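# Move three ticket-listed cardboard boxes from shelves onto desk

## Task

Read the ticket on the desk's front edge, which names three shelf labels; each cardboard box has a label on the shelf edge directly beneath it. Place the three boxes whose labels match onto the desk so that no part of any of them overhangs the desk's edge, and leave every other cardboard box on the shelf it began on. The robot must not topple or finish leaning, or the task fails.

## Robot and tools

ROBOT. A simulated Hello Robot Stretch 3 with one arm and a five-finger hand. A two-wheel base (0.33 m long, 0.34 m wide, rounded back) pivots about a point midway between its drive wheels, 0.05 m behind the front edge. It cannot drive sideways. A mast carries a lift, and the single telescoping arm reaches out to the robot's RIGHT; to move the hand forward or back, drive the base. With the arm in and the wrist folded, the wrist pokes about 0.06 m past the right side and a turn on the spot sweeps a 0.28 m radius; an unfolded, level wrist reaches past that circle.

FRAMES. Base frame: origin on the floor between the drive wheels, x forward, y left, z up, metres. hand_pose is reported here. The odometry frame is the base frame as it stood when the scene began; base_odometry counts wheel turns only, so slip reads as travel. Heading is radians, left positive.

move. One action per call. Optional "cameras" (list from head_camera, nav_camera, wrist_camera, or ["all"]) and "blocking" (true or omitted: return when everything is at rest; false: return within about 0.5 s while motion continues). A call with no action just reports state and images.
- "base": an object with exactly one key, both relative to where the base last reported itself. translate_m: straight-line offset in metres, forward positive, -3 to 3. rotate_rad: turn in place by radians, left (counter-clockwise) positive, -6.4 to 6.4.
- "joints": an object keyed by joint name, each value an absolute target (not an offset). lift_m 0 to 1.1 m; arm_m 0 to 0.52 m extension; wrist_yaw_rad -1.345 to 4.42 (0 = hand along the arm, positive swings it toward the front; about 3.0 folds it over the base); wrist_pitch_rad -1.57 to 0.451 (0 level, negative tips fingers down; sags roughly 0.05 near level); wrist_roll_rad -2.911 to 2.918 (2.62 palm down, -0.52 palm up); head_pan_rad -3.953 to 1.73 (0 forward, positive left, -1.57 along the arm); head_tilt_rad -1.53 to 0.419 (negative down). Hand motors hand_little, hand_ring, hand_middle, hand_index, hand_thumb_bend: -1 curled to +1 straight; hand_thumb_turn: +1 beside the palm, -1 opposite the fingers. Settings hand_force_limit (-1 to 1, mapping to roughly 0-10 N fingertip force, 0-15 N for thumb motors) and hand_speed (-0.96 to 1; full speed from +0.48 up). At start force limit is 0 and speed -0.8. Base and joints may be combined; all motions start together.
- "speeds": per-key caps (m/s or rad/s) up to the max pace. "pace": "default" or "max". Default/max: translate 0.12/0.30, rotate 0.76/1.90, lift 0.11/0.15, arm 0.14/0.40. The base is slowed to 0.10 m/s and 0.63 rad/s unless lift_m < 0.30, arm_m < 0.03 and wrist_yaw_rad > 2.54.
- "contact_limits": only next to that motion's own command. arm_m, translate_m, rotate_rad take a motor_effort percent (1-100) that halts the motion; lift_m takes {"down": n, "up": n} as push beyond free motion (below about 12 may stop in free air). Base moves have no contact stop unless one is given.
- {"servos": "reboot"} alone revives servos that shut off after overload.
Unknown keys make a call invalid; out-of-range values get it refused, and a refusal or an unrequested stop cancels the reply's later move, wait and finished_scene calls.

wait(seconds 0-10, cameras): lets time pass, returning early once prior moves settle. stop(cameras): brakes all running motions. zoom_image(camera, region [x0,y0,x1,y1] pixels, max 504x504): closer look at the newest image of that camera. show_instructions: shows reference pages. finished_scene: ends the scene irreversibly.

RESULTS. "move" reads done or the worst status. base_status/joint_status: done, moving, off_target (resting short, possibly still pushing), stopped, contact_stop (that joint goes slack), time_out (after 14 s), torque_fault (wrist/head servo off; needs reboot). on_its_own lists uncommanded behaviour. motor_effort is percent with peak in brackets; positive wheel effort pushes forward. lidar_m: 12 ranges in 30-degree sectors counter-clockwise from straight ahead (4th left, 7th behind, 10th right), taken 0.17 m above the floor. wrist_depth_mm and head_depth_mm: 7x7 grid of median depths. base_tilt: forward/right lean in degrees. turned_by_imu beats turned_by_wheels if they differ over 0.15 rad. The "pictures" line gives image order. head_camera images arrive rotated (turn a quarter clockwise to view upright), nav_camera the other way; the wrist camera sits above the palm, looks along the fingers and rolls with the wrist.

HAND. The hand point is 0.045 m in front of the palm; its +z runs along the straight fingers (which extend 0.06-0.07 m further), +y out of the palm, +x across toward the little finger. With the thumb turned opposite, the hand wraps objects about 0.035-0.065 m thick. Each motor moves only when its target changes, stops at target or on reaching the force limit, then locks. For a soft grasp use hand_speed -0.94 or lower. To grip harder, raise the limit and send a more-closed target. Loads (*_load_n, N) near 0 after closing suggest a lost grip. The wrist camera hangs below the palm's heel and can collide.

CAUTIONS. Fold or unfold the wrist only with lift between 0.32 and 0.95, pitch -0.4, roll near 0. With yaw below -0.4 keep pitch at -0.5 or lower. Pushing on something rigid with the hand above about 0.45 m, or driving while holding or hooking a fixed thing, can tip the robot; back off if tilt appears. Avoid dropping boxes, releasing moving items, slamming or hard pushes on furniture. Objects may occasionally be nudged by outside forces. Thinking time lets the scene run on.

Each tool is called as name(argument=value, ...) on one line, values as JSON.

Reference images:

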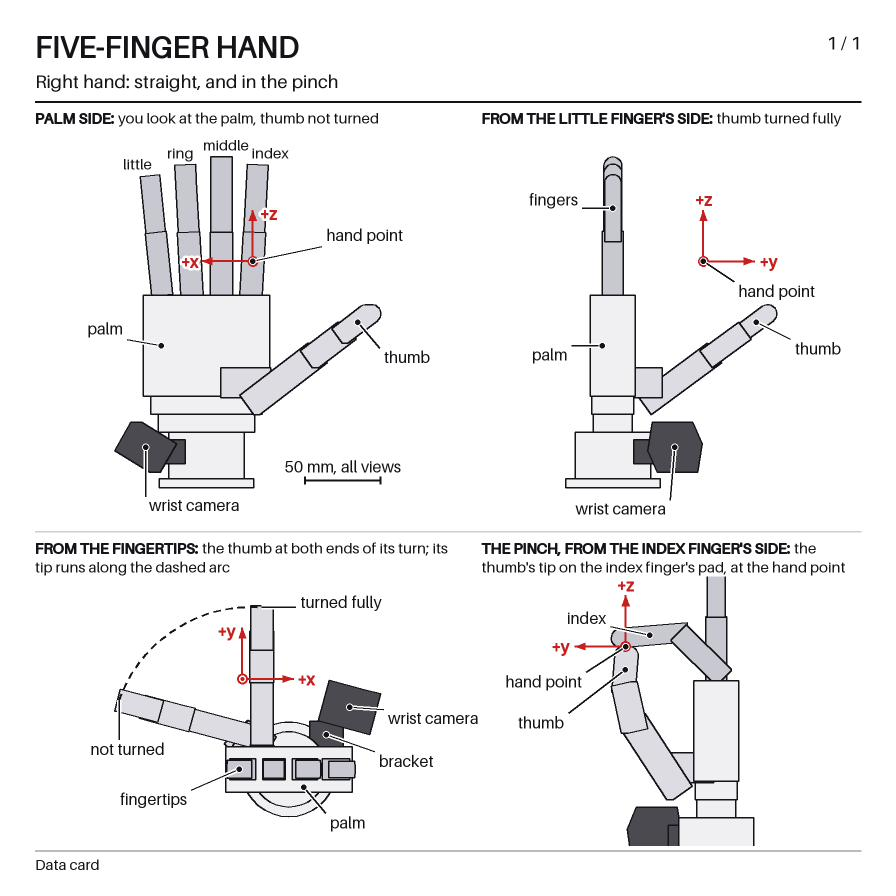

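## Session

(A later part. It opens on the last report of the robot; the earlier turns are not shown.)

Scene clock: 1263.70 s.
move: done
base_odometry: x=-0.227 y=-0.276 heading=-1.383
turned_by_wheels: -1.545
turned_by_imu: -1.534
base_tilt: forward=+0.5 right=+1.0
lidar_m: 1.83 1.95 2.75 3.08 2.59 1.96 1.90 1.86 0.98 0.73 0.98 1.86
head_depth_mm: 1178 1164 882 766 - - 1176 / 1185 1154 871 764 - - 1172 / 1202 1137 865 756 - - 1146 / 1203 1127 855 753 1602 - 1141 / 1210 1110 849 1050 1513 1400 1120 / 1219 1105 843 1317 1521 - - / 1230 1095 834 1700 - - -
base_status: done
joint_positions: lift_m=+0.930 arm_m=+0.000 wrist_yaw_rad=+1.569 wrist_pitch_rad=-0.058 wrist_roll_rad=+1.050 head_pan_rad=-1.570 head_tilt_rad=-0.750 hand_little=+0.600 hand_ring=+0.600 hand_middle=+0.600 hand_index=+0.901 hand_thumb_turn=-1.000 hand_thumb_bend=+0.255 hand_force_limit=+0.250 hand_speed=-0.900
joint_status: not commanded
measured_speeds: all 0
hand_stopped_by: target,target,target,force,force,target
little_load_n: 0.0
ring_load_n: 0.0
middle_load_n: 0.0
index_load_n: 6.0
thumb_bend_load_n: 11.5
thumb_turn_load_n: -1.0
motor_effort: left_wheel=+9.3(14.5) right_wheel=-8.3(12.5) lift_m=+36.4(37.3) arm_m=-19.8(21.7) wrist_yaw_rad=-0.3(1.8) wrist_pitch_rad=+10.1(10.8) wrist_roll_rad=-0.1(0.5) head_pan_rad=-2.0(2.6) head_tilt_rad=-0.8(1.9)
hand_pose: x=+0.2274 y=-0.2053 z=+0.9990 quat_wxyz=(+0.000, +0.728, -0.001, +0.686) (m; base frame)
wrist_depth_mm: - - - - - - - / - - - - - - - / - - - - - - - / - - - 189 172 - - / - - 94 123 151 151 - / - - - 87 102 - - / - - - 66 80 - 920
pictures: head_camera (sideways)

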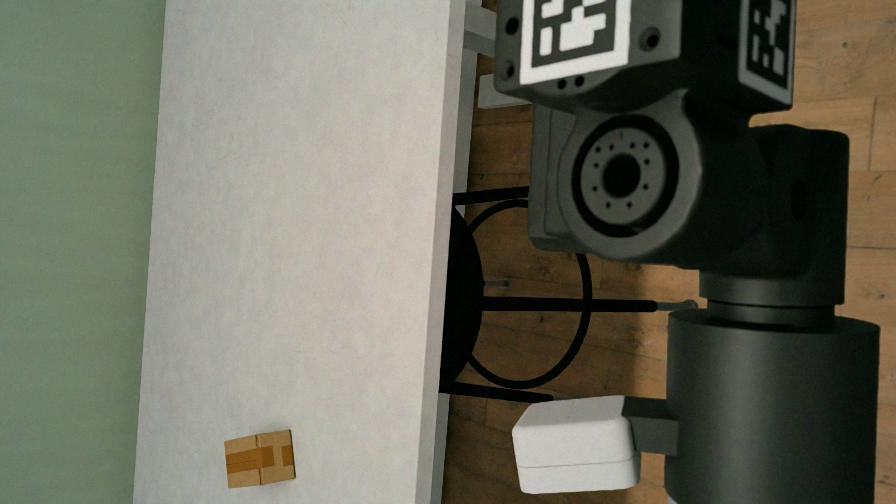

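move(joints={"wrist_yaw_rad":0.0}, speeds={"wrist_yaw_rad":0.8})

move(joints={"arm_m":0.42,"lift_m":0.81}, speeds={"arm_m":0.14,"lift_m":0.05})

move(joints={"lift_m":0.781}, speeds={"lift_m":0.02}, contact_limits={"lift_m":{"down":13}}, cameras=["head_camera","wrist_camera"])

Scene clock: 1274.33 s.
move: done
base_odometry: x=-0.227 y=-0.276 heading=-1.383
turned_by_wheels: +0.000
turned_by_imu: +0.000
base_tilt: forward=+0.4 right=+1.1
lidar_m: 1.83 1.94 2.75 3.09 2.58 1.95 1.90 1.86 0.98 0.73 0.99 1.87
head_depth_mm: 1177 1165 876 746 - - - / 1180 1157 869 440 - - - / 1194 1138 464 337 - - - / 1203 1122 859 710 291 - 1144 / 1211 1117 847 1051 1516 1332 1177 / 1217 1105 841 1307 1515 1329 1176 / 1225 1089 839 1688 1536 1336 1174
base_status: not commanded
joint_positions: lift_m=+0.930 arm_m=+0.000 wrist_yaw_rad=+0.001 wrist_pitch_rad=-0.058 wrist_roll_rad=+1.050 head_pan_rad=-1.570 head_tilt_rad=-0.750 hand_little=+0.600 hand_ring=+0.600 hand_middle=+0.600 hand_index=+0.901 hand_thumb_turn=-1.000 hand_thumb_bend=+0.255 hand_force_limit=+0.250 hand_speed=-0.900
joint_status: all done
measured_speeds: all 0
hand_stopped_by: target,target,target,force,force,target
little_load_n: 0.0
ring_load_n: 0.0
middle_load_n: 0.0
index_load_n: 6.0
thumb_bend_load_n: 12.0
thumb_turn_load_n: -1.0
motor_effort: left_wheel=+8.8(9.5) right_wheel=-7.6(8.8) lift_m=+36.1(36.9) arm_m=-11.2(15.3) wrist_yaw_rad=-0.6(7.2) wrist_pitch_rad=+10.6(11.1) wrist_roll_rad=+0.0(0.4) head_pan_rad=-2.1(2.9) head_tilt_rad=-1.5(2.7)
hand_pose: x=-0.0812 y=-0.3938 z=+0.9990 quat_wxyz=(+0.484, +0.514, -0.515, +0.486) (m; base frame)
wrist_depth_mm: - - - - - - 339 / - - - - - - 339 / - - - - 179 - 352 / - - - 189 173 145 - / - - 94 123 152 85 - / - - - 87 102 75 - / - - - 66 80 - 913
pictures: none

Scene clock: 1278.63 s.
move: done
base_odometry: x=-0.227 y=-0.276 heading=-1.383
turned_by_wheels: +0.000
turned_by_imu: +0.000
base_tilt: forward=+0.4 right=+1.0
lidar_m: 1.83 1.95 2.76 3.07 2.59 1.95 1.90 1.86 0.98 0.73 0.99 1.87
head_depth_mm: 1174 1162 875 424 323 287 - / 1186 1155 503 411 1512 1316 1195 / 1197 1140 567 759 1530 1346 1191 / 1198 1121 653 755 1532 1352 1187 / 1207 1112 851 1049 1522 1337 1179 / 1215 1102 842 1308 1529 1338 1167 / 1226 1086 835 1691 1542 1324 1168
base_status: not commanded
joint_positions: lift_m=+0.810 arm_m=+0.420 wrist_yaw_rad=+0.001 wrist_pitch_rad=-0.059 wrist_roll_rad=+1.050 head_pan_rad=-1.570 head_tilt_rad=-0.750 hand_little=+0.600 hand_ring=+0.600 hand_middle=+0.600 hand_index=+0.901 hand_thumb_turn=-1.000 hand_thumb_bend=+0.255 hand_force_limit=+0.250 hand_speed=-0.900
joint_status: all done
measured_speeds: all 0
hand_stopped_by: target,target,target,force,force,target
little_load_n: 0.0
ring_load_n: 0.0
middle_load_n: 0.0
index_load_n: 6.0
thumb_bend_load_n: 12.0
thumb_turn_load_n: -1.0
motor_effort: left_wheel=+8.6(9.0) right_wheel=-7.8(8.7) lift_m=+16.4(33.9) arm_m=+18.1(26.6) wrist_yaw_rad=-1.1(2.5) wrist_pitch_rad=+10.7(10.9) wrist_roll_rad=+0.0(0.7) head_pan_rad=-1.8(2.6) head_tilt_rad=-1.4(3.1)
hand_pose: x=-0.0812 y=-0.8138 z=+0.8788 quat_wxyz=(+0.484, +0.514, -0.515, +0.486) (m; base frame)
wrist_depth_mm: - - - - - 286 195 / - - - - - 264 178 / - - - - 180 224 160 / - - - 185 173 176 151 / - - 90 124 151 151 137 / - - - 87 102 143 127 / - - - 66 80 140 124
pictures: none

Scene clock: 1280.47 s.
move: done
base_odometry: x=-0.227 y=-0.276 heading=-1.383
turned_by_wheels: +0.000
turned_by_imu: +0.000
base_tilt: forward=+0.5 right=+1.0
lidar_m: 1.83 1.95 2.76 3.07 2.58 1.95 1.90 1.86 0.98 0.73 0.98 1.86
head_depth_mm: 1179 1167 879 745 367 306 - / 1185 1149 558 450 387 1288 1173 / 1190 1137 584 736 1540 1350 1183 / 1203 1131 737 751 1524 1341 1181 / 1213 1118 848 1052 1531 1338 1177 / 1221 1097 842 1311 1505 1330 1177 / 1223 1090 835 1701 1536 1330 1165
base_status: not commanded
joint_positions: lift_m=+0.781 arm_m=+0.420 wrist_yaw_rad=+0.001 wrist_pitch_rad=-0.030 wrist_roll_rad=+1.050 head_pan_rad=-1.570 head_tilt_rad=-0.750 hand_little=+0.600 hand_ring=+0.600 hand_middle=+0.600 hand_index=+0.901 hand_thumb_turn=-1.000 hand_thumb_bend=+0.255 hand_force_limit=+0.250 hand_speed=-0.900
joint_status: all done
measured_speeds: all 0
hand_stopped_by: target,target,target,force,force,target
little_load_n: 0.0
ring_load_n: 0.0
middle_load_n: 0.0
index_load_n: 6.0
thumb_bend_load_n: 12.0
thumb_turn_load_n: -1.5
motor_effort: left_wheel=+8.5(8.9) right_wheel=-7.4(8.8) lift_m=+14.3(18.4) arm_m=+10.5(18.5) wrist_yaw_rad=-2.1(2.1) wrist_pitch_rad=+5.3(10.9) wrist_roll_rad=-0.1(0.6) head_pan_rad=-1.9(2.3) head_tilt_rad=-1.4(3.2)
contact_limits: lift_m down 13 (down: maximum 72; up: maximum 65)
hand_pose: x=-0.0811 y=-0.8157 z=+0.8570 quat_wxyz=(+0.491, +0.507, -0.508, +0.493) (m; base frame)
wrist_depth_mm: - - - - - 265 166 / - - - - - 229 149 / - - - - 200 198 135 / - - - 184 172 149 126 / - - 90 124 151 130 114 / - - - 87 103 74 106 / - - - 66 82 - 101
pictures: head_camera (sideways), wrist_camera

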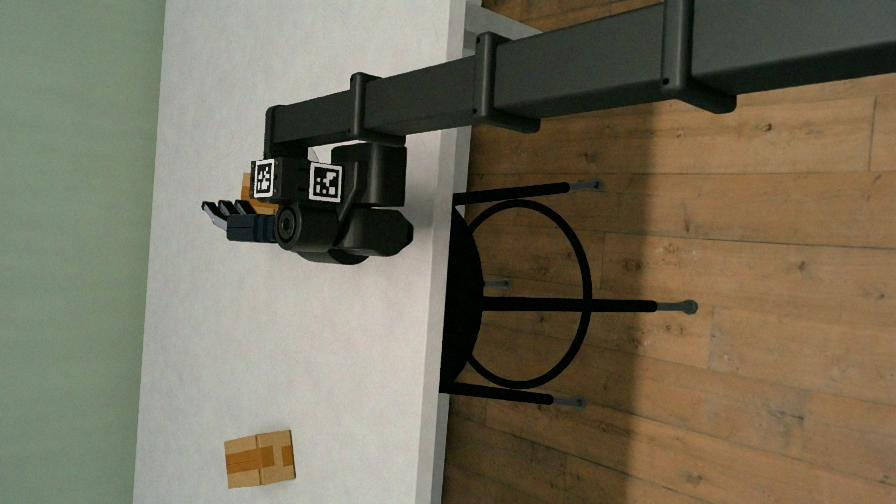

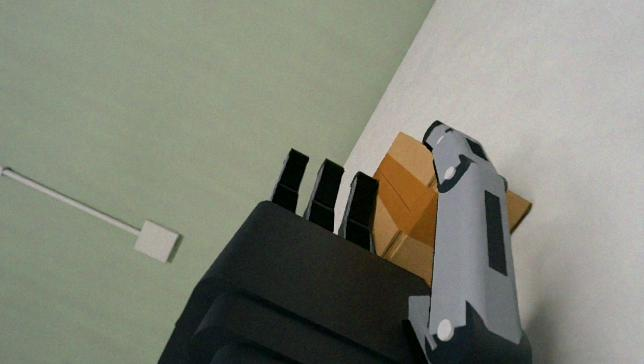

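move(joints={"hand_thumb_bend":1.0,"hand_index":1.0,"hand_middle":1.0,"hand_ring":1,"hand_little":1,"hand_speed":-0.85})

move(joints={"arm_m":0.28}, speeds={"arm_m":0.06})

move(joints={"arm_m":0.0,"lift_m":0.85}, cameras=["head_camera"])

Scene clock: 1290.33 s.
move: done
base_odometry: x=-0.227 y=-0.276 heading=-1.383
turned_by_wheels: +0.000
turned_by_imu: +0.000
base_tilt: forward=+0.5 right=+1.1
lidar_m: 1.83 1.94 2.76 3.08 2.59 1.95 1.90 1.86 0.99 0.73 0.99 1.87
head_depth_mm: 1176 1162 880 746 367 305 - / 1190 1148 556 451 388 1278 1173 / 1195 1130 583 739 1549 1353 1191 / 1196 1125 737 752 1537 1338 1178 / 1208 1107 845 1051 1523 1336 1179 / 1220 1108 840 1308 1515 1337 1170 / 1231 1094 836 1706 1543 1323 1170
base_status: not commanded
joint_positions: lift_m=+0.781 arm_m=+0.420 wrist_yaw_rad=-0.001 wrist_pitch_rad=-0.045 wrist_roll_rad=+1.050 head_pan_rad=-1.570 head_tilt_rad=-0.750 hand_little=+1.000 hand_ring=+1.000 hand_middle=+1.000 hand_index=+1.000 hand_thumb_turn=-1.000 hand_thumb_bend=+1.000 hand_force_limit=+0.250 hand_speed=-0.850
joint_status: all done
measured_speeds: all 0
hand_stopped_by: target,target,target,target,target,target
little_load_n: 0.0
ring_load_n: 0.0
middle_load_n: 0.0
index_load_n: 0.0
thumb_bend_load_n: 0.0
thumb_turn_load_n: 0.5
motor_effort: left_wheel=+8.0(8.8) right_wheel=-6.9(8.0) lift_m=+22.5(23.1) arm_m=-18.9(18.9) wrist_yaw_rad=+0.8(1.8) wrist_pitch_rad=+7.8(8.5) wrist_roll_rad=+0.0(0.7) head_pan_rad=-1.9(2.6) head_tilt_rad=-2.1(3.3)
contact_limits: lift_m down 13 (down: maximum 72; up: maximum 65)
hand_pose: x=-0.0815 y=-0.8147 z=+0.8534 quat_wxyz=(+0.488, +0.511, -0.512, +0.489) (m; base frame)
wrist_depth_mm: - - - - - 257 159 / - - - - 329 104 144 / - - - - 306 91 130 / - - - - 167 85 119 / - - 90 123 155 126 111 / - - - 87 89 69 103 / - - - 66 80 113 99
pictures: none

Scene clock: 1293.37 s.
move: done
base_odometry: x=-0.227 y=-0.276 heading=-1.383
turned_by_wheels: +0.000
turned_by_imu: +0.000
base_tilt: forward=+0.5 right=+1.1
lidar_m: 1.83 1.94 2.75 3.08 2.58 1.96 1.90 1.86 0.98 0.73 0.99 1.86
head_depth_mm: 1175 1161 875 744 369 308 - / 1191 1152 873 448 397 1307 1172 / 1195 1133 855 480 1525 1359 1186 / 1194 1128 802 515 1532 1354 1183 / 1206 1111 851 1049 1510 1339 1181 / 1211 1105 842 1313 1510 1328 1181 / 1224 1088 834 1684 1542 1328 1168
base_status: not commanded
joint_positions: lift_m=+0.781 arm_m=+0.280 wrist_yaw_rad=-0.001 wrist_pitch_rad=-0.045 wrist_roll_rad=+1.050 head_pan_rad=-1.570 head_tilt_rad=-0.750 hand_little=+1.000 hand_ring=+1.000 hand_middle=+1.000 hand_index=+1.000 hand_thumb_turn=-1.000 hand_thumb_bend=+1.000 hand_force_limit=+0.250 hand_speed=-0.850
joint_status: all done
measured_speeds: all 0
hand_stopped_by: target,target,target,target,target,target
little_load_n: 0.0
ring_load_n: 0.0
middle_load_n: 0.0
index_load_n: 0.0
thumb_bend_load_n: 0.0
thumb_turn_load_n: 0.0
motor_effort: left_wheel=+7.9(8.5) right_wheel=-6.5(8.2) lift_m=+26.0(26.6) arm_m=-20.3(29.5) wrist_yaw_rad=+1.2(1.9) wrist_pitch_rad=+7.6(8.4) wrist_roll_rad=-0.1(0.7) head_pan_rad=-1.4(2.2) head_tilt_rad=-2.3(3.5)
contact_limits: lift_m down 13 (down: maximum 72; up: maximum 65)
hand_pose: x=-0.0815 y=-0.6746 z=+0.8532 quat_wxyz=(+0.488, +0.511, -0.512, +0.489) (m; base frame)
wrist_depth_mm: - - - - - 260 159 / - - - - 335 104 145 / - - - - 308 91 133 / - - - 292 290 85 120 / - - 90 123 242 127 112 / - - - 87 89 69 104 / - - - 66 80 - 100
pictures: none

Scene clock: 1296.63 s.
move: done
base_odometry: x=-0.227 y=-0.276 heading=-1.383
turned_by_wheels: +0.000
turned_by_imu: +0.000
base_tilt: forward=+0.5 right=+1.0
lidar_m: 1.83 1.95 2.75 3.07 2.58 1.95 1.90 1.86 0.98 0.73 0.99 1.87
head_depth_mm: 1180 1165 881 771 1523 - - / 1183 1146 868 762 445 - - / 1191 1138 853 737 397 331 - / 1203 1118 852 731 384 323 - / 1208 1114 851 1054 1522 1341 1175 / 1210 1100 843 1318 1514 1337 1175 / 1229 1089 836 1705 1549 1329 1164
base_status: not commanded
joint_positions: lift_m=+0.850 arm_m=+0.000 wrist_yaw_rad=-0.001 wrist_pitch_rad=-0.047 wrist_roll_rad=+1.050 head_pan_rad=-1.570 head_tilt_rad=-0.750 hand_little=+1.000 hand_ring=+1.000 hand_middle=+1.000 hand_index=+1.000 hand_thumb_turn=-1.000 hand_thumb_bend=+1.000 hand_force_limit=+0.250 hand_speed=-0.850
joint_status: all done
measured_speeds: all 0
hand_stopped_by: target,target,target,target,target,target
little_load_n: 0.0
ring_load_n: 0.0
middle_load_n: 0.0
index_load_n: 0.0
thumb_bend_load_n: 0.0
thumb_turn_load_n: 0.0
motor_effort: left_wheel=+8.1(8.5) right_wheel=-5.6(8.3) lift_m=+36.4(39.3) arm_m=-20.1(27.9) wrist_yaw_rad=-1.0(1.7) wrist_pitch_rad=+8.2(8.6) wrist_roll_rad=+0.1(0.6) head_pan_rad=-1.8(2.3) head_tilt_rad=-2.3(4.1)
hand_pose: x=-0.0815 y=-0.3945 z=+0.9219 quat_wxyz=(+0.488, +0.511, -0.512, +0.488) (m; base frame)
wrist_depth_mm: - - - - - 342 - / - - - - - 104 - / - - - - - 93 - / - - - - - 86 - / - - 94 123 - 759 936 / - - - 87 89 69 946 / - - - 66 80 - 820
pictures: head_camera (sideways)

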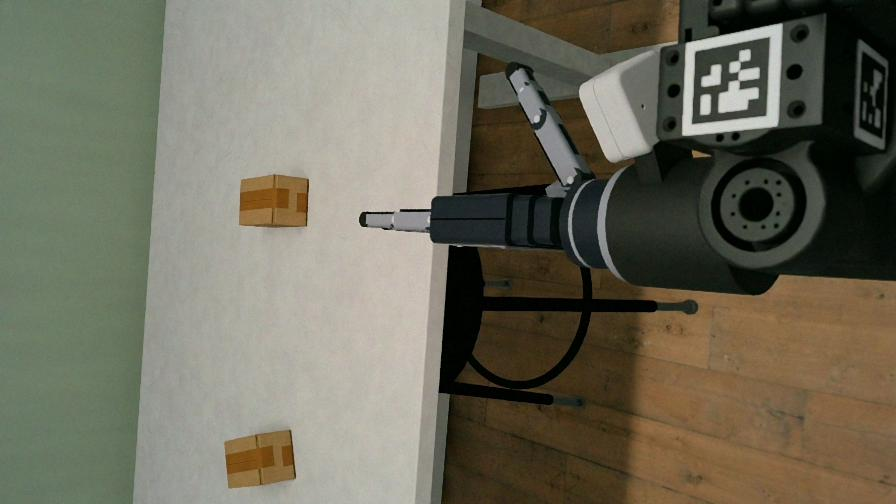

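move(base={"rotate_rad":1.388}, joints={"wrist_yaw_rad":1.57})

move(base={"translate_m":1.28}, joints={"lift_m":0.6})

move(base={"translate_m":1.267})

move(base={"rotate_rad":2.115}, cameras=["head_camera"])

Scene clock: 1397.30 s.
move: done
base_odometry: x=-0.227 y=-0.276 heading=+0.005
turned_by_wheels: +1.388
turned_by_imu: +1.378
base_tilt: forward=+0.4 right=+1.0
lidar_m: 3.08 3.12 2.06 1.90 1.93 1.00 0.73 0.73 1.24 1.83 1.85 2.34
head_depth_mm: 1694 1903 2160 1893 1605 - - / 1670 1886 2144 1889 1592 - - / 1634 1849 2119 1890 1579 296 - / 1625 1845 2089 1877 1567 1299 - / 1613 1826 2086 1861 1566 1350 288 / 1597 1799 2052 1854 1547 303 - / 1585 1792 2036 1832 1533 1277 -
base_status: done
joint_positions: lift_m=+0.850 arm_m=+0.000 wrist_yaw_rad=+1.568 wrist_pitch_rad=-0.047 wrist_roll_rad=+1.050 head_pan_rad=-1.570 head_tilt_rad=-0.750 hand_little=+1.000 hand_ring=+1.000 hand_middle=+1.000 hand_index=+1.000 hand_thumb_turn=-1.000 hand_thumb_bend=+1.000 hand_force_limit=+0.250 hand_speed=-0.850
joint_status: all done
measured_speeds: all 0
hand_stopped_by: target,target,target,target,target,target
little_load_n: 0.0
ring_load_n: 0.0
middle_load_n: 0.0
index_load_n: 0.0
thumb_bend_load_n: 0.0
thumb_turn_load_n: 0.0
motor_effort: left_wheel=-10.5(15.7) right_wheel=+8.0(13.0) lift_m=+30.9(33.7) arm_m=-5.1(8.1) wrist_yaw_rad=+1.4(7.0) wrist_pitch_rad=+8.1(8.6) wrist_roll_rad=+0.3(0.6) head_pan_rad=-2.1(2.2) head_tilt_rad=-2.7(4.4)
hand_pose: x=+0.2281 y=-0.2055 z=+0.9219 quat_wxyz=(+0.000, +0.724, -0.002, +0.690) (m; base frame)
wrist_depth_mm: - - - - - - - / - - - - - 104 - / - - - - - 92 - / - - - - - 86 - / - - 94 127 187 - - / - - - 87 89 69 934 / - - - 66 80 - 884
pictures: none

Scene clock: 1411.23 s.
move: done
base_odometry: x=+1.053 y=-0.270 heading=+0.005
turned_by_wheels: +0.000
turned_by_imu: -0.006
base_tilt: forward=+0.4 right=+1.0
lidar_m: 1.83 1.91 2.25 2.07 2.09 2.62 2.00 2.28 1.82 1.68 1.70 1.71
head_depth_mm: 1543 1727 1981 1919 1582 1369 1205 / 1517 1726 1982 1898 1588 1359 1189 / 1509 1699 1948 1874 1561 1349 1184 / 1489 1691 1929 1859 1564 1346 1181 / 1483 1669 1903 1846 1563 1342 1180 / 1460 1646 1899 1851 1545 1333 1169 / 1452 1632 1861 1829 1542 1330 1166
base_status: done
joint_positions: lift_m=+0.600 arm_m=+0.000 wrist_yaw_rad=+1.568 wrist_pitch_rad=-0.047 wrist_roll_rad=+1.050 head_pan_rad=-1.570 head_tilt_rad=-0.750 hand_little=+1.000 hand_ring=+1.000 hand_middle=+1.000 hand_index=+1.000 hand_thumb_turn=-1.000 hand_thumb_bend=+1.000 hand_force_limit=+0.250 hand_speed=-0.850
joint_status: all done
measured_speeds: all 0
hand_stopped_by: target,target,target,target,target,target
little_load_n: 0.0
ring_load_n: 0.0
middle_load_n: 0.0
index_load_n: 0.0
thumb_bend_load_n: 0.0
thumb_turn_load_n: 0.0
motor_effort: left_wheel=-0.2(10.8) right_wheel=+9.9(13.6) lift_m=+37.9(37.9) arm_m=-21.1(21.8) wrist_yaw_rad=+1.2(2.7) wrist_pitch_rad=+8.7(8.8) wrist_roll_rad=+0.2(0.7) head_pan_rad=-1.6(2.2) head_tilt_rad=-4.2(5.8)
hand_pose: x=+0.2281 y=-0.2055 z=+0.6718 quat_wxyz=(+0.000, +0.724, -0.002, +0.690) (m; base frame)
wrist_depth_mm: - - - - - - - / - - - - - 104 961 / - - - - - 93 884 / - - - - - 86 799 / - - 94 128 186 865 758 / - - - 87 89 69 669 / - - - 66 80 762 650
pictures: none

Scene clock: 1425.03 s.
move: done
base_odometry: x=+2.320 y=-0.264 heading=+0.005
turned_by_wheels: +0.000
turned_by_imu: -0.005
base_tilt: forward=+0.4 right=+1.1
lidar_m: 0.81 0.68 1.01 1.71 2.26 2.82 3.48 2.52 1.64 1.03 1.03 0.66
head_depth_mm: 1377 1557 1800 1915 1588 1372 1199 / 1361 1544 1777 1876 1580 1352 1193 / 1355 1531 1745 1882 1579 1355 1185 / 1347 1508 1722 1866 1572 1339 1189 / 1323 1499 1641 1383 1520 1334 1180 / 1314 1473 1495 1325 1488 1336 1171 / 1300 1460 1468 1296 1466 1325 1169
base_status: done
joint_positions: lift_m=+0.600 arm_m=+0.000 wrist_yaw_rad=+1.568 wrist_pitch_rad=-0.047 wrist_roll_rad=+1.050 head_pan_rad=-1.570 head_tilt_rad=-0.750 hand_little=+1.000 hand_ring=+1.000 hand_middle=+1.000 hand_index=+1.000 hand_thumb_turn=-1.000 hand_thumb_bend=+1.000 hand_force_limit=+0.250 hand_speed=-0.850
joint_status: not commanded
measured_speeds: all 0
hand_stopped_by: target,target,target,target,target,target
little_load_n: 0.0
ring_load_n: 0.0
middle_load_n: 0.0
index_load_n: 0.0
thumb_bend_load_n: 0.0
thumb_turn_load_n: 0.0
motor_effort: left_wheel=+0.9(11.3) right_wheel=+9.1(13.5) lift_m=+36.0(37.8) arm_m=-19.8(21.5) wrist_yaw_rad=+1.5(2.7) wrist_pitch_rad=+7.8(8.8) wrist_roll_rad=-0.1(0.7) head_pan_rad=-1.3(2.1) head_tilt_rad=-5.0(6.6)
hand_pose: x=+0.2281 y=-0.2055 z=+0.6718 quat_wxyz=(+0.000, +0.724, -0.002, +0.690) (m; base frame)
wrist_depth_mm: 667 517 570 - - - 865 / 674 567 706 588 - 102 869 / 501 671 727 775 676 91 847 / 502 721 721 778 776 86 768 / 546 722 94 124 210 724 646 / 647 718 - 87 89 69 585 / 689 - - 66 80 663 598
pictures: none

Scene clock: 1429.50 s.
move: done
base_odometry: x=+2.320 y=-0.264 heading=+2.119
turned_by_wheels: +2.115
turned_by_imu: +2.099
base_tilt: forward=+0.4 right=+1.0
lidar_m: 2.27 2.91 3.24 2.40 1.62 1.03 1.04 0.66 0.81 0.68 1.00 1.72
head_depth_mm: 682 559 852 967 994 1191 1135 / 704 579 893 1019 989 1206 1158 / 724 600 944 1076 987 1248 1182 / 733 623 979 1107 1012 1264 1187 / 649 708 837 964 1045 1291 1177 / 589 676 1124 1364 1542 1333 1172 / 930 1066 1243 1451 1509 1333 1169
base_status: done
joint_positions: lift_m=+0.600 arm_m=+0.000 wrist_yaw_rad=+1.569 wrist_pitch_rad=-0.047 wrist_roll_rad=+1.050 head_pan_rad=-1.570 head_tilt_rad=-0.750 hand_little=+1.000 hand_ring=+1.000 hand_middle=+1.000 hand_index=+1.000 hand_thumb_turn=-1.000 hand_thumb_bend=+1.000 hand_force_limit=+0.250 hand_speed=-0.850
joint_status: not commanded
measured_speeds: all 0
hand_stopped_by: target,target,target,target,target,target
little_load_n: 0.0
ring_load_n: 0.0
middle_load_n: 0.0
index_load_n: 0.0
thumb_bend_load_n: 0.0
thumb_turn_load_n: 0.0
motor_effort: left_wheel=-10.2(15.3) right_wheel=+8.4(14.1) lift_m=+35.2(37.1) arm_m=-19.2(21.9) wrist_yaw_rad=+0.5(2.7) wrist_pitch_rad=+7.9(8.9) wrist_roll_rad=-0.3(0.5) head_pan_rad=-1.0(1.9) head_tilt_rad=-5.4(6.6)
hand_pose: x=+0.2281 y=-0.2055 z=+0.6718 quat_wxyz=(+0.000, +0.724, -0.001, +0.690) (m; base frame)
wrist_depth_mm: - - - - - - - / - - - - - 104 954 / - - - - - 93 870 / - - - - - 86 803 / - - 94 127 186 855 751 / - - - 87 89 69 690 / - - - 66 80 769 647
pictures: head_camera (sideways)

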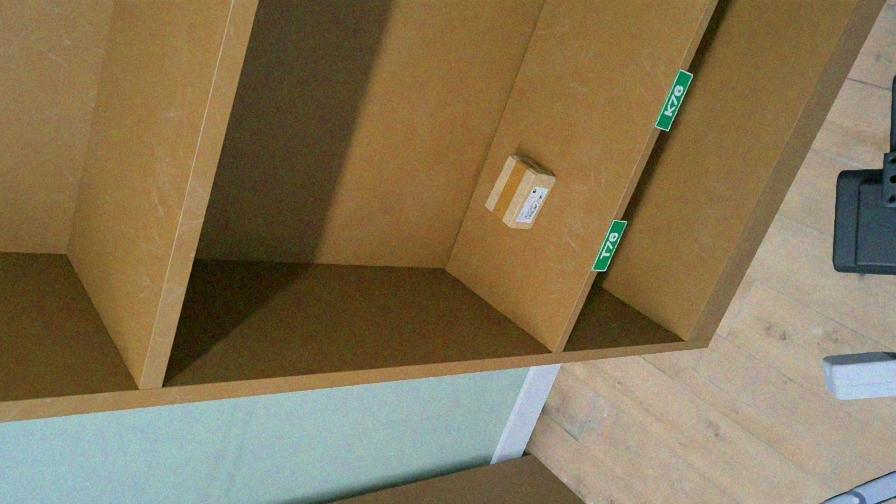

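move(base={"translate_m":-0.25}, joints={"wrist_yaw_rad":1.1}, cameras=["head_camera"])

zoom_image(camera="head_camera", region=[400, 230, 560, 350])

Scene clock: 1437.10 s.
move: done
base_odometry: x=+2.450 y=-0.477 heading=+2.119
turned_by_wheels: +0.000
turned_by_imu: +0.001
base_tilt: forward=+0.4 right=+1.2
lidar_m: 2.51 3.19 3.40 2.04 1.37 0.79 0.80 0.80 0.47 0.72 0.77 1.91
head_depth_mm: 592 555 468 833 943 856 1016 / 616 549 774 884 966 862 1101 / 642 543 813 942 983 885 1104 / 663 535 865 1002 979 1177 1138 / 685 553 917 1073 971 1216 498 / 712 575 979 1105 986 1258 546 / 737 597 951 1053 1030 1274 518
base_status: done
joint_positions: lift_m=+0.600 arm_m=+0.000 wrist_yaw_rad=+1.102 wrist_pitch_rad=-0.047 wrist_roll_rad=+1.050 head_pan_rad=-1.570 head_tilt_rad=-0.750 hand_little=+1.000 hand_ring=+1.000 hand_middle=+1.000 hand_index=+1.000 hand_thumb_turn=-1.000 hand_thumb_bend=+1.000 hand_force_limit=+0.250 hand_speed=-0.850
joint_status: all done
measured_speeds: all 0
hand_stopped_by: target,target,target,target,target,target
little_load_n: 0.0
ring_load_n: 0.0
middle_load_n: 0.0
index_load_n: 0.0
thumb_bend_load_n: 0.0
thumb_turn_load_n: 0.5
motor_effort: left_wheel=-11.7(16.6) right_wheel=+1.5(9.5) lift_m=+34.9(36.0) arm_m=-7.7(14.1) wrist_yaw_rad=-0.8(7.4) wrist_pitch_rad=+8.4(8.8) wrist_roll_rad=-0.1(0.6) head_pan_rad=-1.4(1.7) head_tilt_rad=-4.9(6.9)
hand_pose: x=+0.1741 y=-0.3113 z=+0.6718 quat_wxyz=(+0.160, +0.704, -0.169, +0.671) (m; base frame)
wrist_depth_mm: - - - 883 908 470 382 / - - - - 905 104 492 / - - - - - 93 863 / - - - - - 86 819 / - - 94 127 186 851 744 / - - - 87 89 69 701 / - - - 66 80 758 664
pictures: head_camera (sideways)

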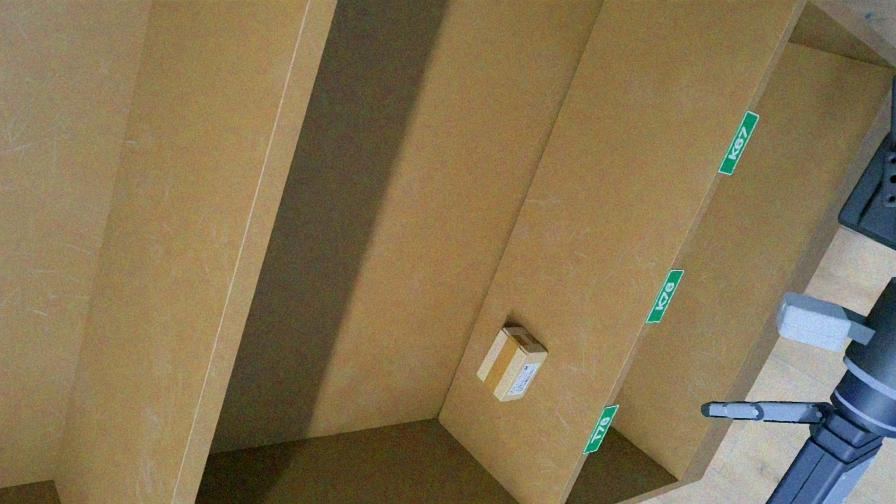

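Scaled by 3.150 from the camera's 896x504 image, which has a finer 1280x720 frame.

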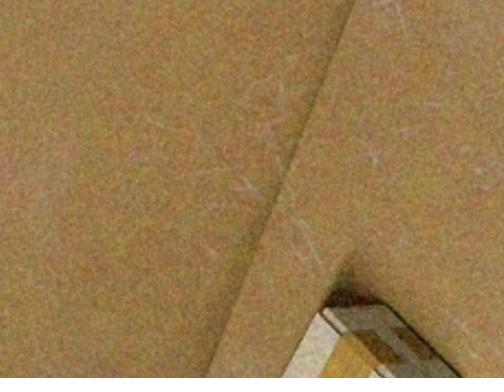

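move(cameras=["head_camera"])

zoom_image(camera="head_camera", region=[440, 290, 600, 420])

Scene clock: 1467.07 s.
base_odometry: x=+2.450 y=-0.477 heading=+2.119
turned_by_wheels: +0.000
turned_by_imu: +0.000
base_tilt: forward=+0.4 right=+1.1
lidar_m: 2.50 3.19 3.39 2.03 1.38 0.80 0.80 0.80 0.47 0.72 0.77 1.91
head_depth_mm: 589 555 468 838 943 853 1021 / 617 548 773 883 963 864 1098 / 643 542 813 941 978 884 1097 / 663 536 861 999 976 1176 1145 / 686 554 914 1065 972 1211 498 / 714 574 980 1107 989 1251 546 / 736 599 951 1052 1032 1275 516
base_status: done
joint_positions: lift_m=+0.600 arm_m=+0.000 wrist_yaw_rad=+1.102 wrist_pitch_rad=-0.047 wrist_roll_rad=+1.050 head_pan_rad=-1.570 head_tilt_rad=-0.750 hand_little=+1.000 hand_ring=+1.000 hand_middle=+1.000 hand_index=+1.000 hand_thumb_turn=-1.000 hand_thumb_bend=+1.000 hand_force_limit=+0.250 hand_speed=-0.850
joint_status: all done
measured_speeds: all 0
hand_stopped_by: target,target,target,target,target,target
little_load_n: 0.0
ring_load_n: 0.0
middle_load_n: 0.5
index_load_n: 0.0
thumb_bend_load_n: 0.0
thumb_turn_load_n: 0.5
motor_effort: left_wheel=-11.8(16.6) right_wheel=+1.4(9.5) lift_m=+34.5(36.0) arm_m=-2.7(14.1) wrist_yaw_rad=-1.3(7.4) wrist_pitch_rad=+8.2(8.8) wrist_roll_rad=+0.1(0.6) head_pan_rad=-0.9(1.7) head_tilt_rad=-4.2(6.9)
hand_pose: x=+0.1741 y=-0.3113 z=+0.6718 quat_wxyz=(+0.160, +0.704, -0.169, +0.671) (m; base frame)
wrist_depth_mm: - - - 890 897 473 381 / - - - - 922 104 494 / - - - - - 93 848 / - - - - - 85 802 / - - 94 127 186 839 720 / - - - 87 89 69 696 / - - - 67 80 761 655
pictures: head_camera (sideways)

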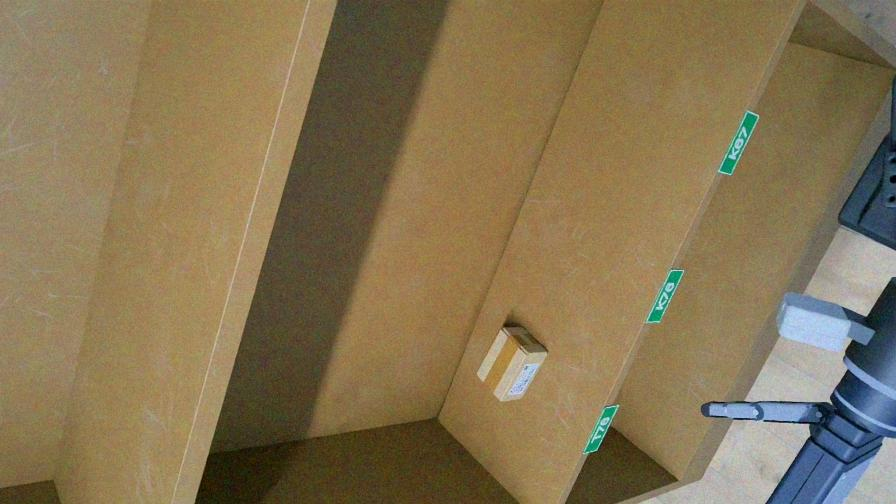

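Scaled by 3.150 from the camera's 896x504 image, which has a finer 1280x720 frame.

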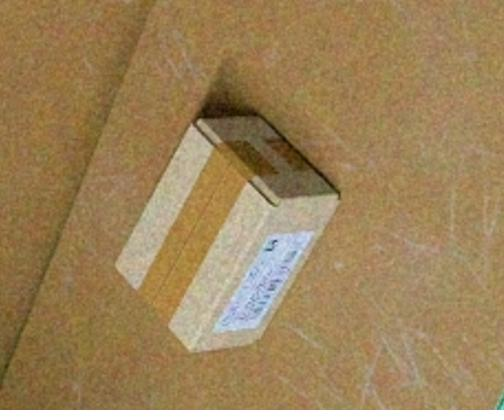

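move(base={"translate_m": -0.0203}, joints={"wrist_yaw_rad": 1.015})

move(joints={"arm_m": 0.377}, contact_limits={"arm_m": 30})

move(joints={"lift_m": 0.55}, cameras=["head_camera", "wrist_camera"])

zoom_image(camera="head_camera", region=[420, 280, 640, 440])

Scene clock: 1509.97 s.
move: done
base_odometry: x=+2.461 y=-0.495 heading=+2.119
turned_by_wheels: +0.000
turned_by_imu: +0.000
base_tilt: forward=+0.4 right=+1.1
lidar_m: 2.52 3.22 3.38 2.01 1.36 0.77 0.78 0.79 0.45 0.71 0.78 1.20
head_depth_mm: 585 554 466 823 934 852 959 / 609 549 761 872 968 849 1102 / 635 541 807 928 984 881 1093 / 657 537 852 999 979 1175 1141 / 681 531 907 1062 973 1216 498 / 704 552 961 1097 985 1257 508 / 726 573 970 1065 1031 1274 1110
base_status: done
joint_positions: lift_m=+0.600 arm_m=+0.000 wrist_yaw_rad=+1.017 wrist_pitch_rad=-0.047 wrist_roll_rad=+1.050 head_pan_rad=-1.570 head_tilt_rad=-0.750 hand_little=+1.000 hand_ring=+1.000 hand_middle=+1.000 hand_index=+1.000 hand_thumb_turn=-1.000 hand_thumb_bend=+1.000 hand_force_limit=+0.250 hand_speed=-0.850
joint_status: all done
measured_speeds: all 0
hand_stopped_by: target,target,target,target,target,target
little_load_n: 0.0
ring_load_n: 0.0
middle_load_n: 0.0
index_load_n: 0.0
thumb_bend_load_n: 0.0
thumb_turn_load_n: 0.5
motor_effort: left_wheel=-12.5(15.2) right_wheel=-0.5(6.2) lift_m=+34.3(35.0) arm_m=+4.7(4.7) wrist_yaw_rad=-0.5(7.3) wrist_pitch_rad=+7.8(8.5) wrist_roll_rad=-0.3(0.5) head_pan_rad=-1.2(1.5) head_tilt_rad=-5.0(6.1)
hand_pose: x=+0.1593 y=-0.3273 z=+0.6718 quat_wxyz=(+0.188, +0.696, -0.199, +0.664) (m; base frame)
wrist_depth_mm: - - 908 914 500 510 375 / - - - 945 962 104 381 / - - - - 984 92 560 / - - - - - 86 769 / - - 94 127 186 830 736 / - - - 87 89 69 691 / - - - 66 80 752 644
pictures: none

Scene clock: 1513.93 s.
move: done
base_odometry: x=+2.461 y=-0.495 heading=+2.119
turned_by_wheels: +0.000
turned_by_imu: +0.000
base_tilt: forward=+0.4 right=+1.1
lidar_m: 2.52 3.22 3.39 2.01 1.36 0.78 0.78 0.79 0.45 0.71 0.78 1.19
head_depth_mm: 583 553 466 827 933 852 955 / 609 548 763 862 946 512 430 / 636 542 806 851 917 860 1126 / 657 538 854 922 934 1178 1147 / 682 532 901 976 953 1212 1167 / 704 552 964 999 985 1258 1169 / 727 572 966 1055 1033 1272 1171
base_status: not commanded
joint_positions: lift_m=+0.600 arm_m=+0.377 wrist_yaw_rad=+1.016 wrist_pitch_rad=-0.047 wrist_roll_rad=+1.050 head_pan_rad=-1.570 head_tilt_rad=-0.750 hand_little=+1.000 hand_ring=+1.000 hand_middle=+1.000 hand_index=+1.000 hand_thumb_turn=-1.000 hand_thumb_bend=+1.000 hand_force_limit=+0.250 hand_speed=-0.850
joint_status: all done
measured_speeds: all 0
hand_stopped_by: target,target,target,target,target,target
little_load_n: 0.0
ring_load_n: 0.0
middle_load_n: 0.0
index_load_n: 0.0
thumb_bend_load_n: 0.0
thumb_turn_load_n: 0.5
motor_effort: left_wheel=-12.3(12.8) right_wheel=-0.2(1.1) lift_m=+34.1(35.0) arm_m=+19.6(26.4) wrist_yaw_rad=-1.2(2.3) wrist_pitch_rad=+8.4(9.0) wrist_roll_rad=+0.3(0.5) head_pan_rad=-1.3(1.7) head_tilt_rad=-4.5(6.2)
contact_limits: arm_m 30 (drawing in: default 42, maximum 57; extending or still: default 49, maximum 68)
hand_pose: x=+0.1592 y=-0.7044 z=+0.6718 quat_wxyz=(+0.188, +0.696, -0.199, +0.664) (m; base frame)
wrist_depth_mm: 309 316 326 336 290 227 189 / 312 320 331 344 351 104 232 / 318 326 337 346 361 93 290 / - 330 337 349 365 86 280 / - - 93 127 366 83 210 / - - - 87 89 69 198 / - - - 66 80 265 227
pictures: none

Scene clock: 1515.23 s.
move: done
base_odometry: x=+2.461 y=-0.495 heading=+2.119
turned_by_wheels: +0.000
turned_by_imu: +0.000
base_tilt: forward=+0.5 right=+1.1
lidar_m: 2.53 3.24 3.56 2.01 1.35 0.78 0.78 0.79 0.45 0.71 0.78 1.19
head_depth_mm: 584 555 466 822 932 853 960 / 609 547 760 873 965 817 493 / 633 541 802 898 698 856 1115 / 657 536 849 960 778 1166 1134 / 683 531 907 1009 928 1213 1172 / 706 551 963 1063 970 1257 1170 / 728 572 966 1056 1029 1278 1165
base_status: not commanded
joint_positions: lift_m=+0.550 arm_m=+0.377 wrist_yaw_rad=+1.016 wrist_pitch_rad=-0.047 wrist_roll_rad=+1.050 head_pan_rad=-1.570 head_tilt_rad=-0.750 hand_little=+1.000 hand_ring=+1.000 hand_middle=+1.000 hand_index=+1.000 hand_thumb_turn=-1.000 hand_thumb_bend=+1.000 hand_force_limit=+0.250 hand_speed=-0.850
joint_status: all done
measured_speeds: all 0
hand_stopped_by: target,target,target,target,target,target
little_load_n: 0.0
ring_load_n: 0.0
middle_load_n: 0.0
index_load_n: 0.0
thumb_bend_load_n: 0.0
thumb_turn_load_n: 0.5
motor_effort: left_wheel=-12.3(12.7) right_wheel=+0.2(1.5) lift_m=+18.0(33.3) arm_m=+17.5(19.1) wrist_yaw_rad=-1.1(2.7) wrist_pitch_rad=+8.3(8.6) wrist_roll_rad=-0.3(0.5) head_pan_rad=-0.9(1.7) head_tilt_rad=-5.0(5.6)
contact_limits: arm_m 30 (drawing in: default 42, maximum 57; extending or still: default 49, maximum 68)
hand_pose: x=+0.1592 y=-0.7044 z=+0.6217 quat_wxyz=(+0.188, +0.696, -0.199, +0.664) (m; base frame)
wrist_depth_mm: 314 316 326 333 287 227 192 / 312 318 328 342 348 103 234 / 316 323 336 346 359 92 247 / - 330 340 351 364 86 194 / - - 94 127 364 177 158 / - - - 87 89 69 146 / - - - 67 80 213 182
pictures: head_camera (sideways), wrist_camera

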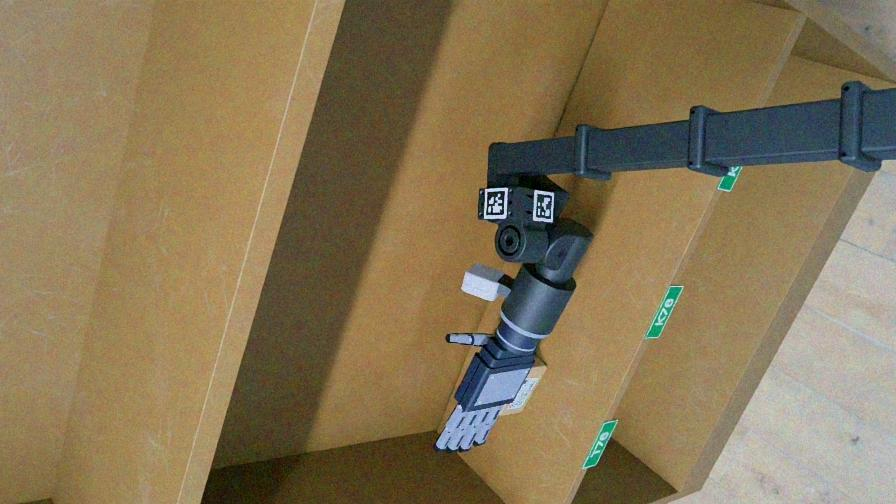

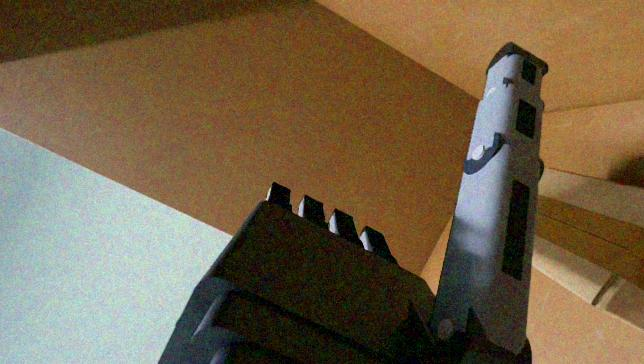

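Scaled by 2.291 from the camera's 896x504 image, which has a finer 1280x720 frame.

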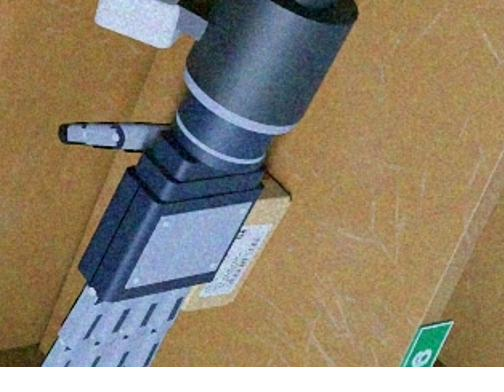

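zoom_image(camera="wrist_camera", region=[444, 60, 644, 364])

Scaled by 1.658.

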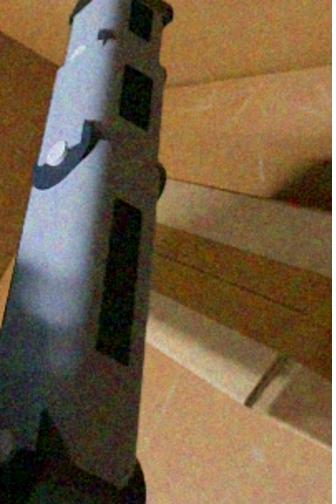

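move(joints={"arm_m": 0.375})

move(joints={"lift_m": 0.50}, speeds={"lift_m": 0.03}, contact_limits={"lift_m": {"down": 13}}, cameras=["head_camera", "wrist_camera"])

zoom_image(camera="head_camera", region=[440, 290, 600, 450])

zoom_image(camera="wrist_camera", region=[344, 64, 644, 364])

Scene clock: 1548.60 s.
move: done
base_odometry: x=+2.461 y=-0.495 heading=+2.119
turned_by_wheels: +0.000
turned_by_imu: +0.000
base_tilt: forward=+0.5 right=+1.1
lidar_m: 2.52 3.23 3.38 2.01 1.35 0.78 0.78 0.79 0.45 0.72 0.78 1.19
head_depth_mm: 584 555 466 823 935 855 957 / 609 549 761 871 963 817 492 / 635 544 801 902 693 861 1116 / 655 536 852 959 771 1172 1142 / 680 532 905 1014 928 1212 1166 / 706 552 965 1062 967 1254 1178 / 726 573 964 1057 1032 1284 1164
base_status: not commanded
joint_positions: lift_m=+0.550 arm_m=+0.375 wrist_yaw_rad=+1.016 wrist_pitch_rad=-0.047 wrist_roll_rad=+1.050 head_pan_rad=-1.570 head_tilt_rad=-0.750 hand_little=+1.000 hand_ring=+1.000 hand_middle=+1.000 hand_index=+1.000 hand_thumb_turn=-1.000 hand_thumb_bend=+1.000 hand_force_limit=+0.250 hand_speed=-0.850
joint_status: all done
measured_speeds: all 0
hand_stopped_by: target,target,target,target,target,target
little_load_n: 0.0
ring_load_n: 0.0
middle_load_n: 0.0
index_load_n: 0.0
thumb_bend_load_n: 0.0
thumb_turn_load_n: 0.0
motor_effort: left_wheel=-11.7(12.4) right_wheel=+0.6(0.8) lift_m=+34.9(37.9) arm_m=-20.2(23.9) wrist_yaw_rad=-0.3(1.7) wrist_pitch_rad=+8.2(8.5) wrist_roll_rad=+0.1(0.3) head_pan_rad=-1.1(1.4) head_tilt_rad=-5.2(5.5)
hand_pose: x=+0.1591 y=-0.7025 z=+0.6217 quat_wxyz=(+0.188, +0.696, -0.199, +0.664) (m; base frame)
wrist_depth_mm: 309 317 326 335 289 229 194 / 313 321 332 343 352 103 236 / 319 328 335 349 360 93 247 / - 334 343 356 365 86 190 / - - 94 127 368 179 156 / - - - 87 89 69 149 / - - - 67 80 213 182
pictures: none

Scene clock: 1550.70 s.
move: done
base_odometry: x=+2.461 y=-0.495 heading=+2.119
turned_by_wheels: +0.000
turned_by_imu: +0.000
base_tilt: forward=+0.4 right=+1.1
lidar_m: 2.52 3.21 3.40 2.00 1.36 0.78 0.78 0.79 0.45 0.71 0.78 1.19
head_depth_mm: 583 554 466 824 937 854 959 / 608 549 758 874 967 847 1028 / 637 542 803 926 737 849 1091 / 656 537 851 976 804 1170 1137 / 681 533 905 1051 910 1209 1173 / 706 552 963 1094 952 1253 1171 / 725 572 966 1059 1028 1281 1167
base_status: not commanded
joint_positions: lift_m=+0.500 arm_m=+0.375 wrist_yaw_rad=+1.016 wrist_pitch_rad=-0.047 wrist_roll_rad=+1.050 head_pan_rad=-1.570 head_tilt_rad=-0.750 hand_little=+1.000 hand_ring=+1.000 hand_middle=+1.000 hand_index=+1.000 hand_thumb_turn=-1.000 hand_thumb_bend=+1.000 hand_force_limit=+0.250 hand_speed=-0.850
joint_status: all done
measured_speeds: all 0
hand_stopped_by: target,target,target,target,target,target
little_load_n: 0.0
ring_load_n: 0.0
middle_load_n: 0.0
index_load_n: 0.0
thumb_bend_load_n: 0.0
thumb_turn_load_n: 0.0
motor_effort: left_wheel=-11.7(12.4) right_wheel=-0.8(1.2) lift_m=+16.0(35.2) arm_m=-12.5(20.4) wrist_yaw_rad=-1.0(1.8) wrist_pitch_rad=+8.1(8.6) wrist_roll_rad=-0.1(0.5) head_pan_rad=-1.1(1.5) head_tilt_rad=-4.8(5.9)
contact_limits: lift_m down 13 (down: maximum 72; up: maximum 65)
hand_pose: x=+0.1591 y=-0.7025 z=+0.5717 quat_wxyz=(+0.188, +0.696, -0.199, +0.664) (m; base frame)
wrist_depth_mm: 306 323 329 334 292 229 193 / 314 328 334 342 351 104 206 / 318 328 339 343 355 92 174 / - 333 340 351 363 86 133 / - - 94 127 366 - 139 / - - - 87 89 69 141 / - - - 67 80 161 139
pictures: head_camera (sideways), wrist_camera

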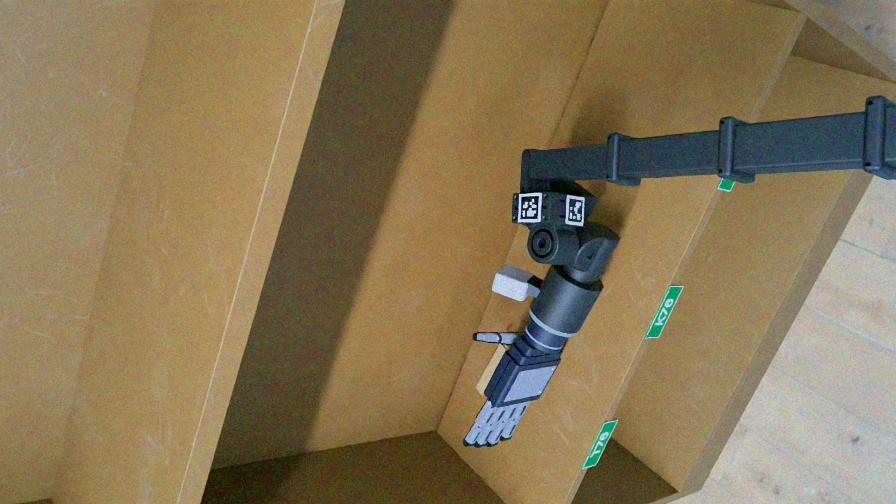

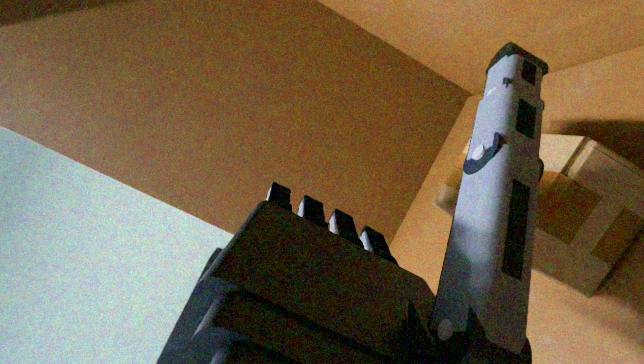

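Scaled by 3.150 from the camera's 896x504 image, which has a finer 1280x720 frame.

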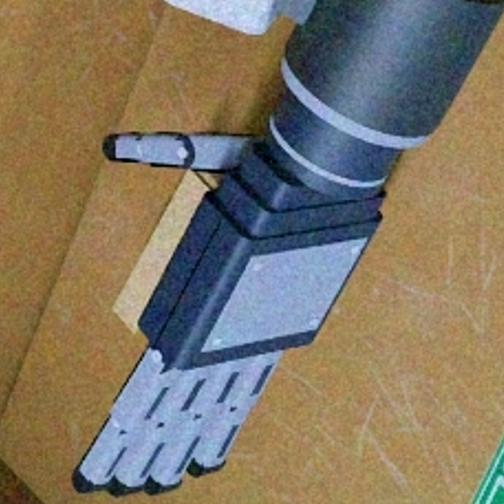

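Scaled by 1.680.

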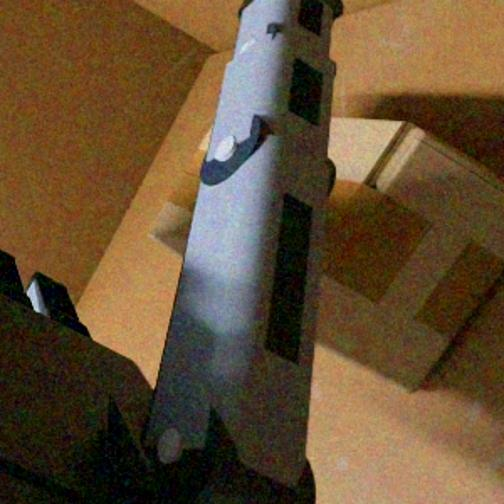

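move(joints={"lift_m": 0.458}, speeds={"lift_m": 0.02}, contact_limits={"lift_m": {"down": 13}}, cameras=["head_camera", "wrist_camera"])

zoom_image(camera="wrist_camera", region=[344, 64, 644, 364])

zoom_image(camera="head_camera", region=[440, 290, 600, 450])

Scene clock: 1582.37 s.
move: done
base_odometry: x=+2.461 y=-0.495 heading=+2.119
turned_by_wheels: +0.000
turned_by_imu: +0.000
base_tilt: forward=+0.4 right=+1.1
lidar_m: 2.53 3.21 3.40 2.01 1.35 0.78 0.78 0.79 0.45 0.71 0.78 1.19
head_depth_mm: 583 554 466 825 932 849 958 / 609 548 762 875 966 849 1080 / 636 542 807 926 812 684 1089 / 656 537 852 993 829 1172 1148 / 680 532 907 1052 908 1214 1167 / 707 552 969 1093 946 1257 1171 / 727 571 965 1066 1031 1281 1166
base_status: not commanded
joint_positions: lift_m=+0.458 arm_m=+0.375 wrist_yaw_rad=+1.016 wrist_pitch_rad=-0.048 wrist_roll_rad=+1.050 head_pan_rad=-1.570 head_tilt_rad=-0.750 hand_little=+1.000 hand_ring=+1.000 hand_middle=+1.000 hand_index=+1.000 hand_thumb_turn=-1.000 hand_thumb_bend=+1.000 hand_force_limit=+0.250 hand_speed=-0.850
joint_status: all done
measured_speeds: all 0
hand_stopped_by: target,target,target,target,target,target
little_load_n: 0.0
ring_load_n: 0.0
middle_load_n: 0.0
index_load_n: 0.0
thumb_bend_load_n: 0.0
thumb_turn_load_n: 0.0
motor_effort: left_wheel=-11.8(12.2) right_wheel=+0.0(1.8) lift_m=+17.2(17.4) arm_m=+9.1(9.1) wrist_yaw_rad=-1.2(1.8) wrist_pitch_rad=+8.5(8.8) wrist_roll_rad=+0.0(0.5) head_pan_rad=-0.3(1.3) head_tilt_rad=-4.1(5.4)
contact_limits: lift_m down 13 (down: maximum 72; up: maximum 65)
hand_pose: x=+0.1591 y=-0.7025 z=+0.5297 quat_wxyz=(+0.188, +0.696, -0.199, +0.664) (m; base frame)
wrist_depth_mm: 310 317 326 338 292 226 166 / 313 323 327 341 352 104 150 / 315 327 337 349 201 93 129 / - 333 338 347 173 85 124 / - - 94 127 252 131 116 / - - - 87 89 69 109 / - - - 66 80 118 98
pictures: head_camera (sideways), wrist_camera

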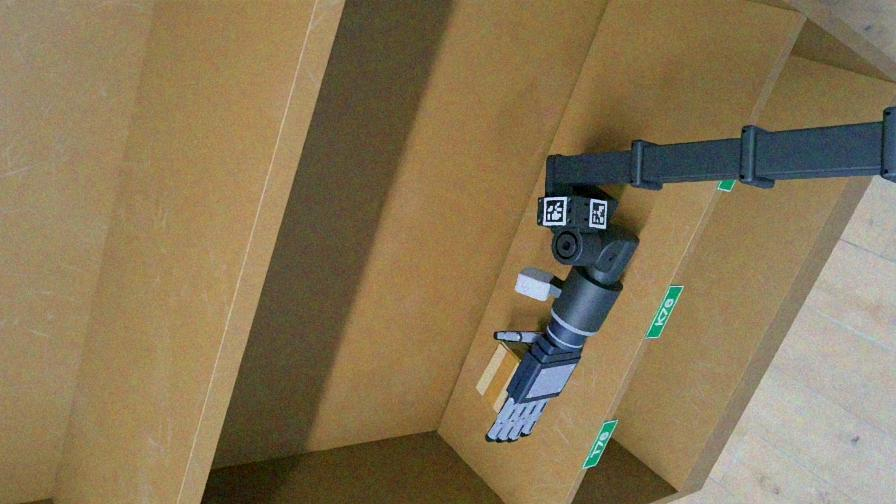

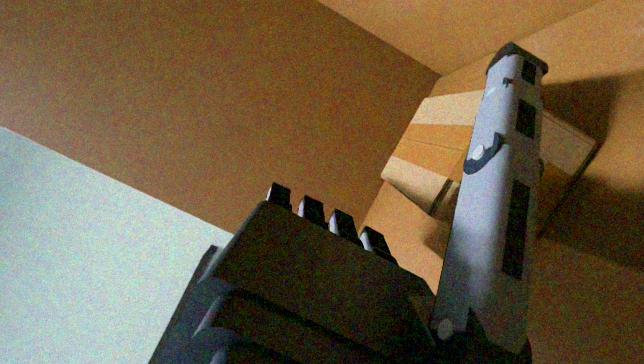

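Scaled by 1.680.

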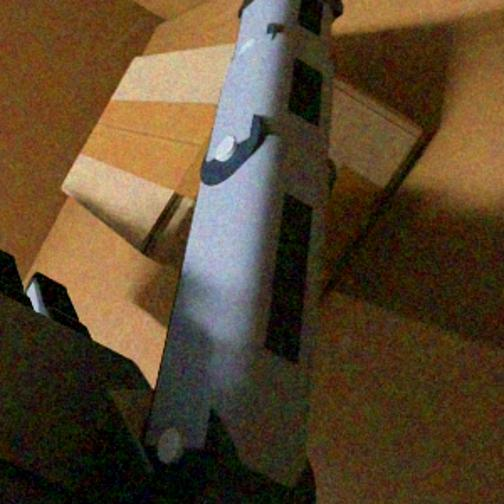

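Scaled by 3.150 from the camera's 896x504 image, which has a finer 1280x720 frame.

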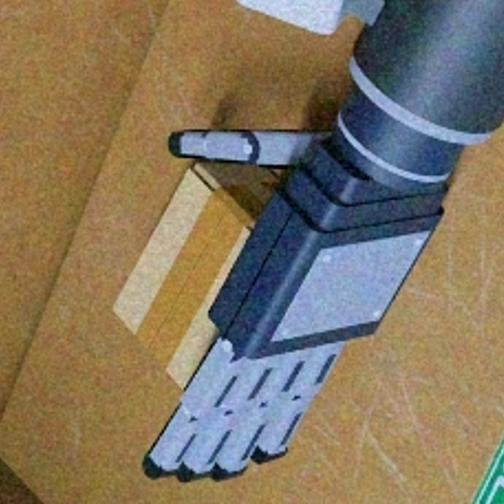

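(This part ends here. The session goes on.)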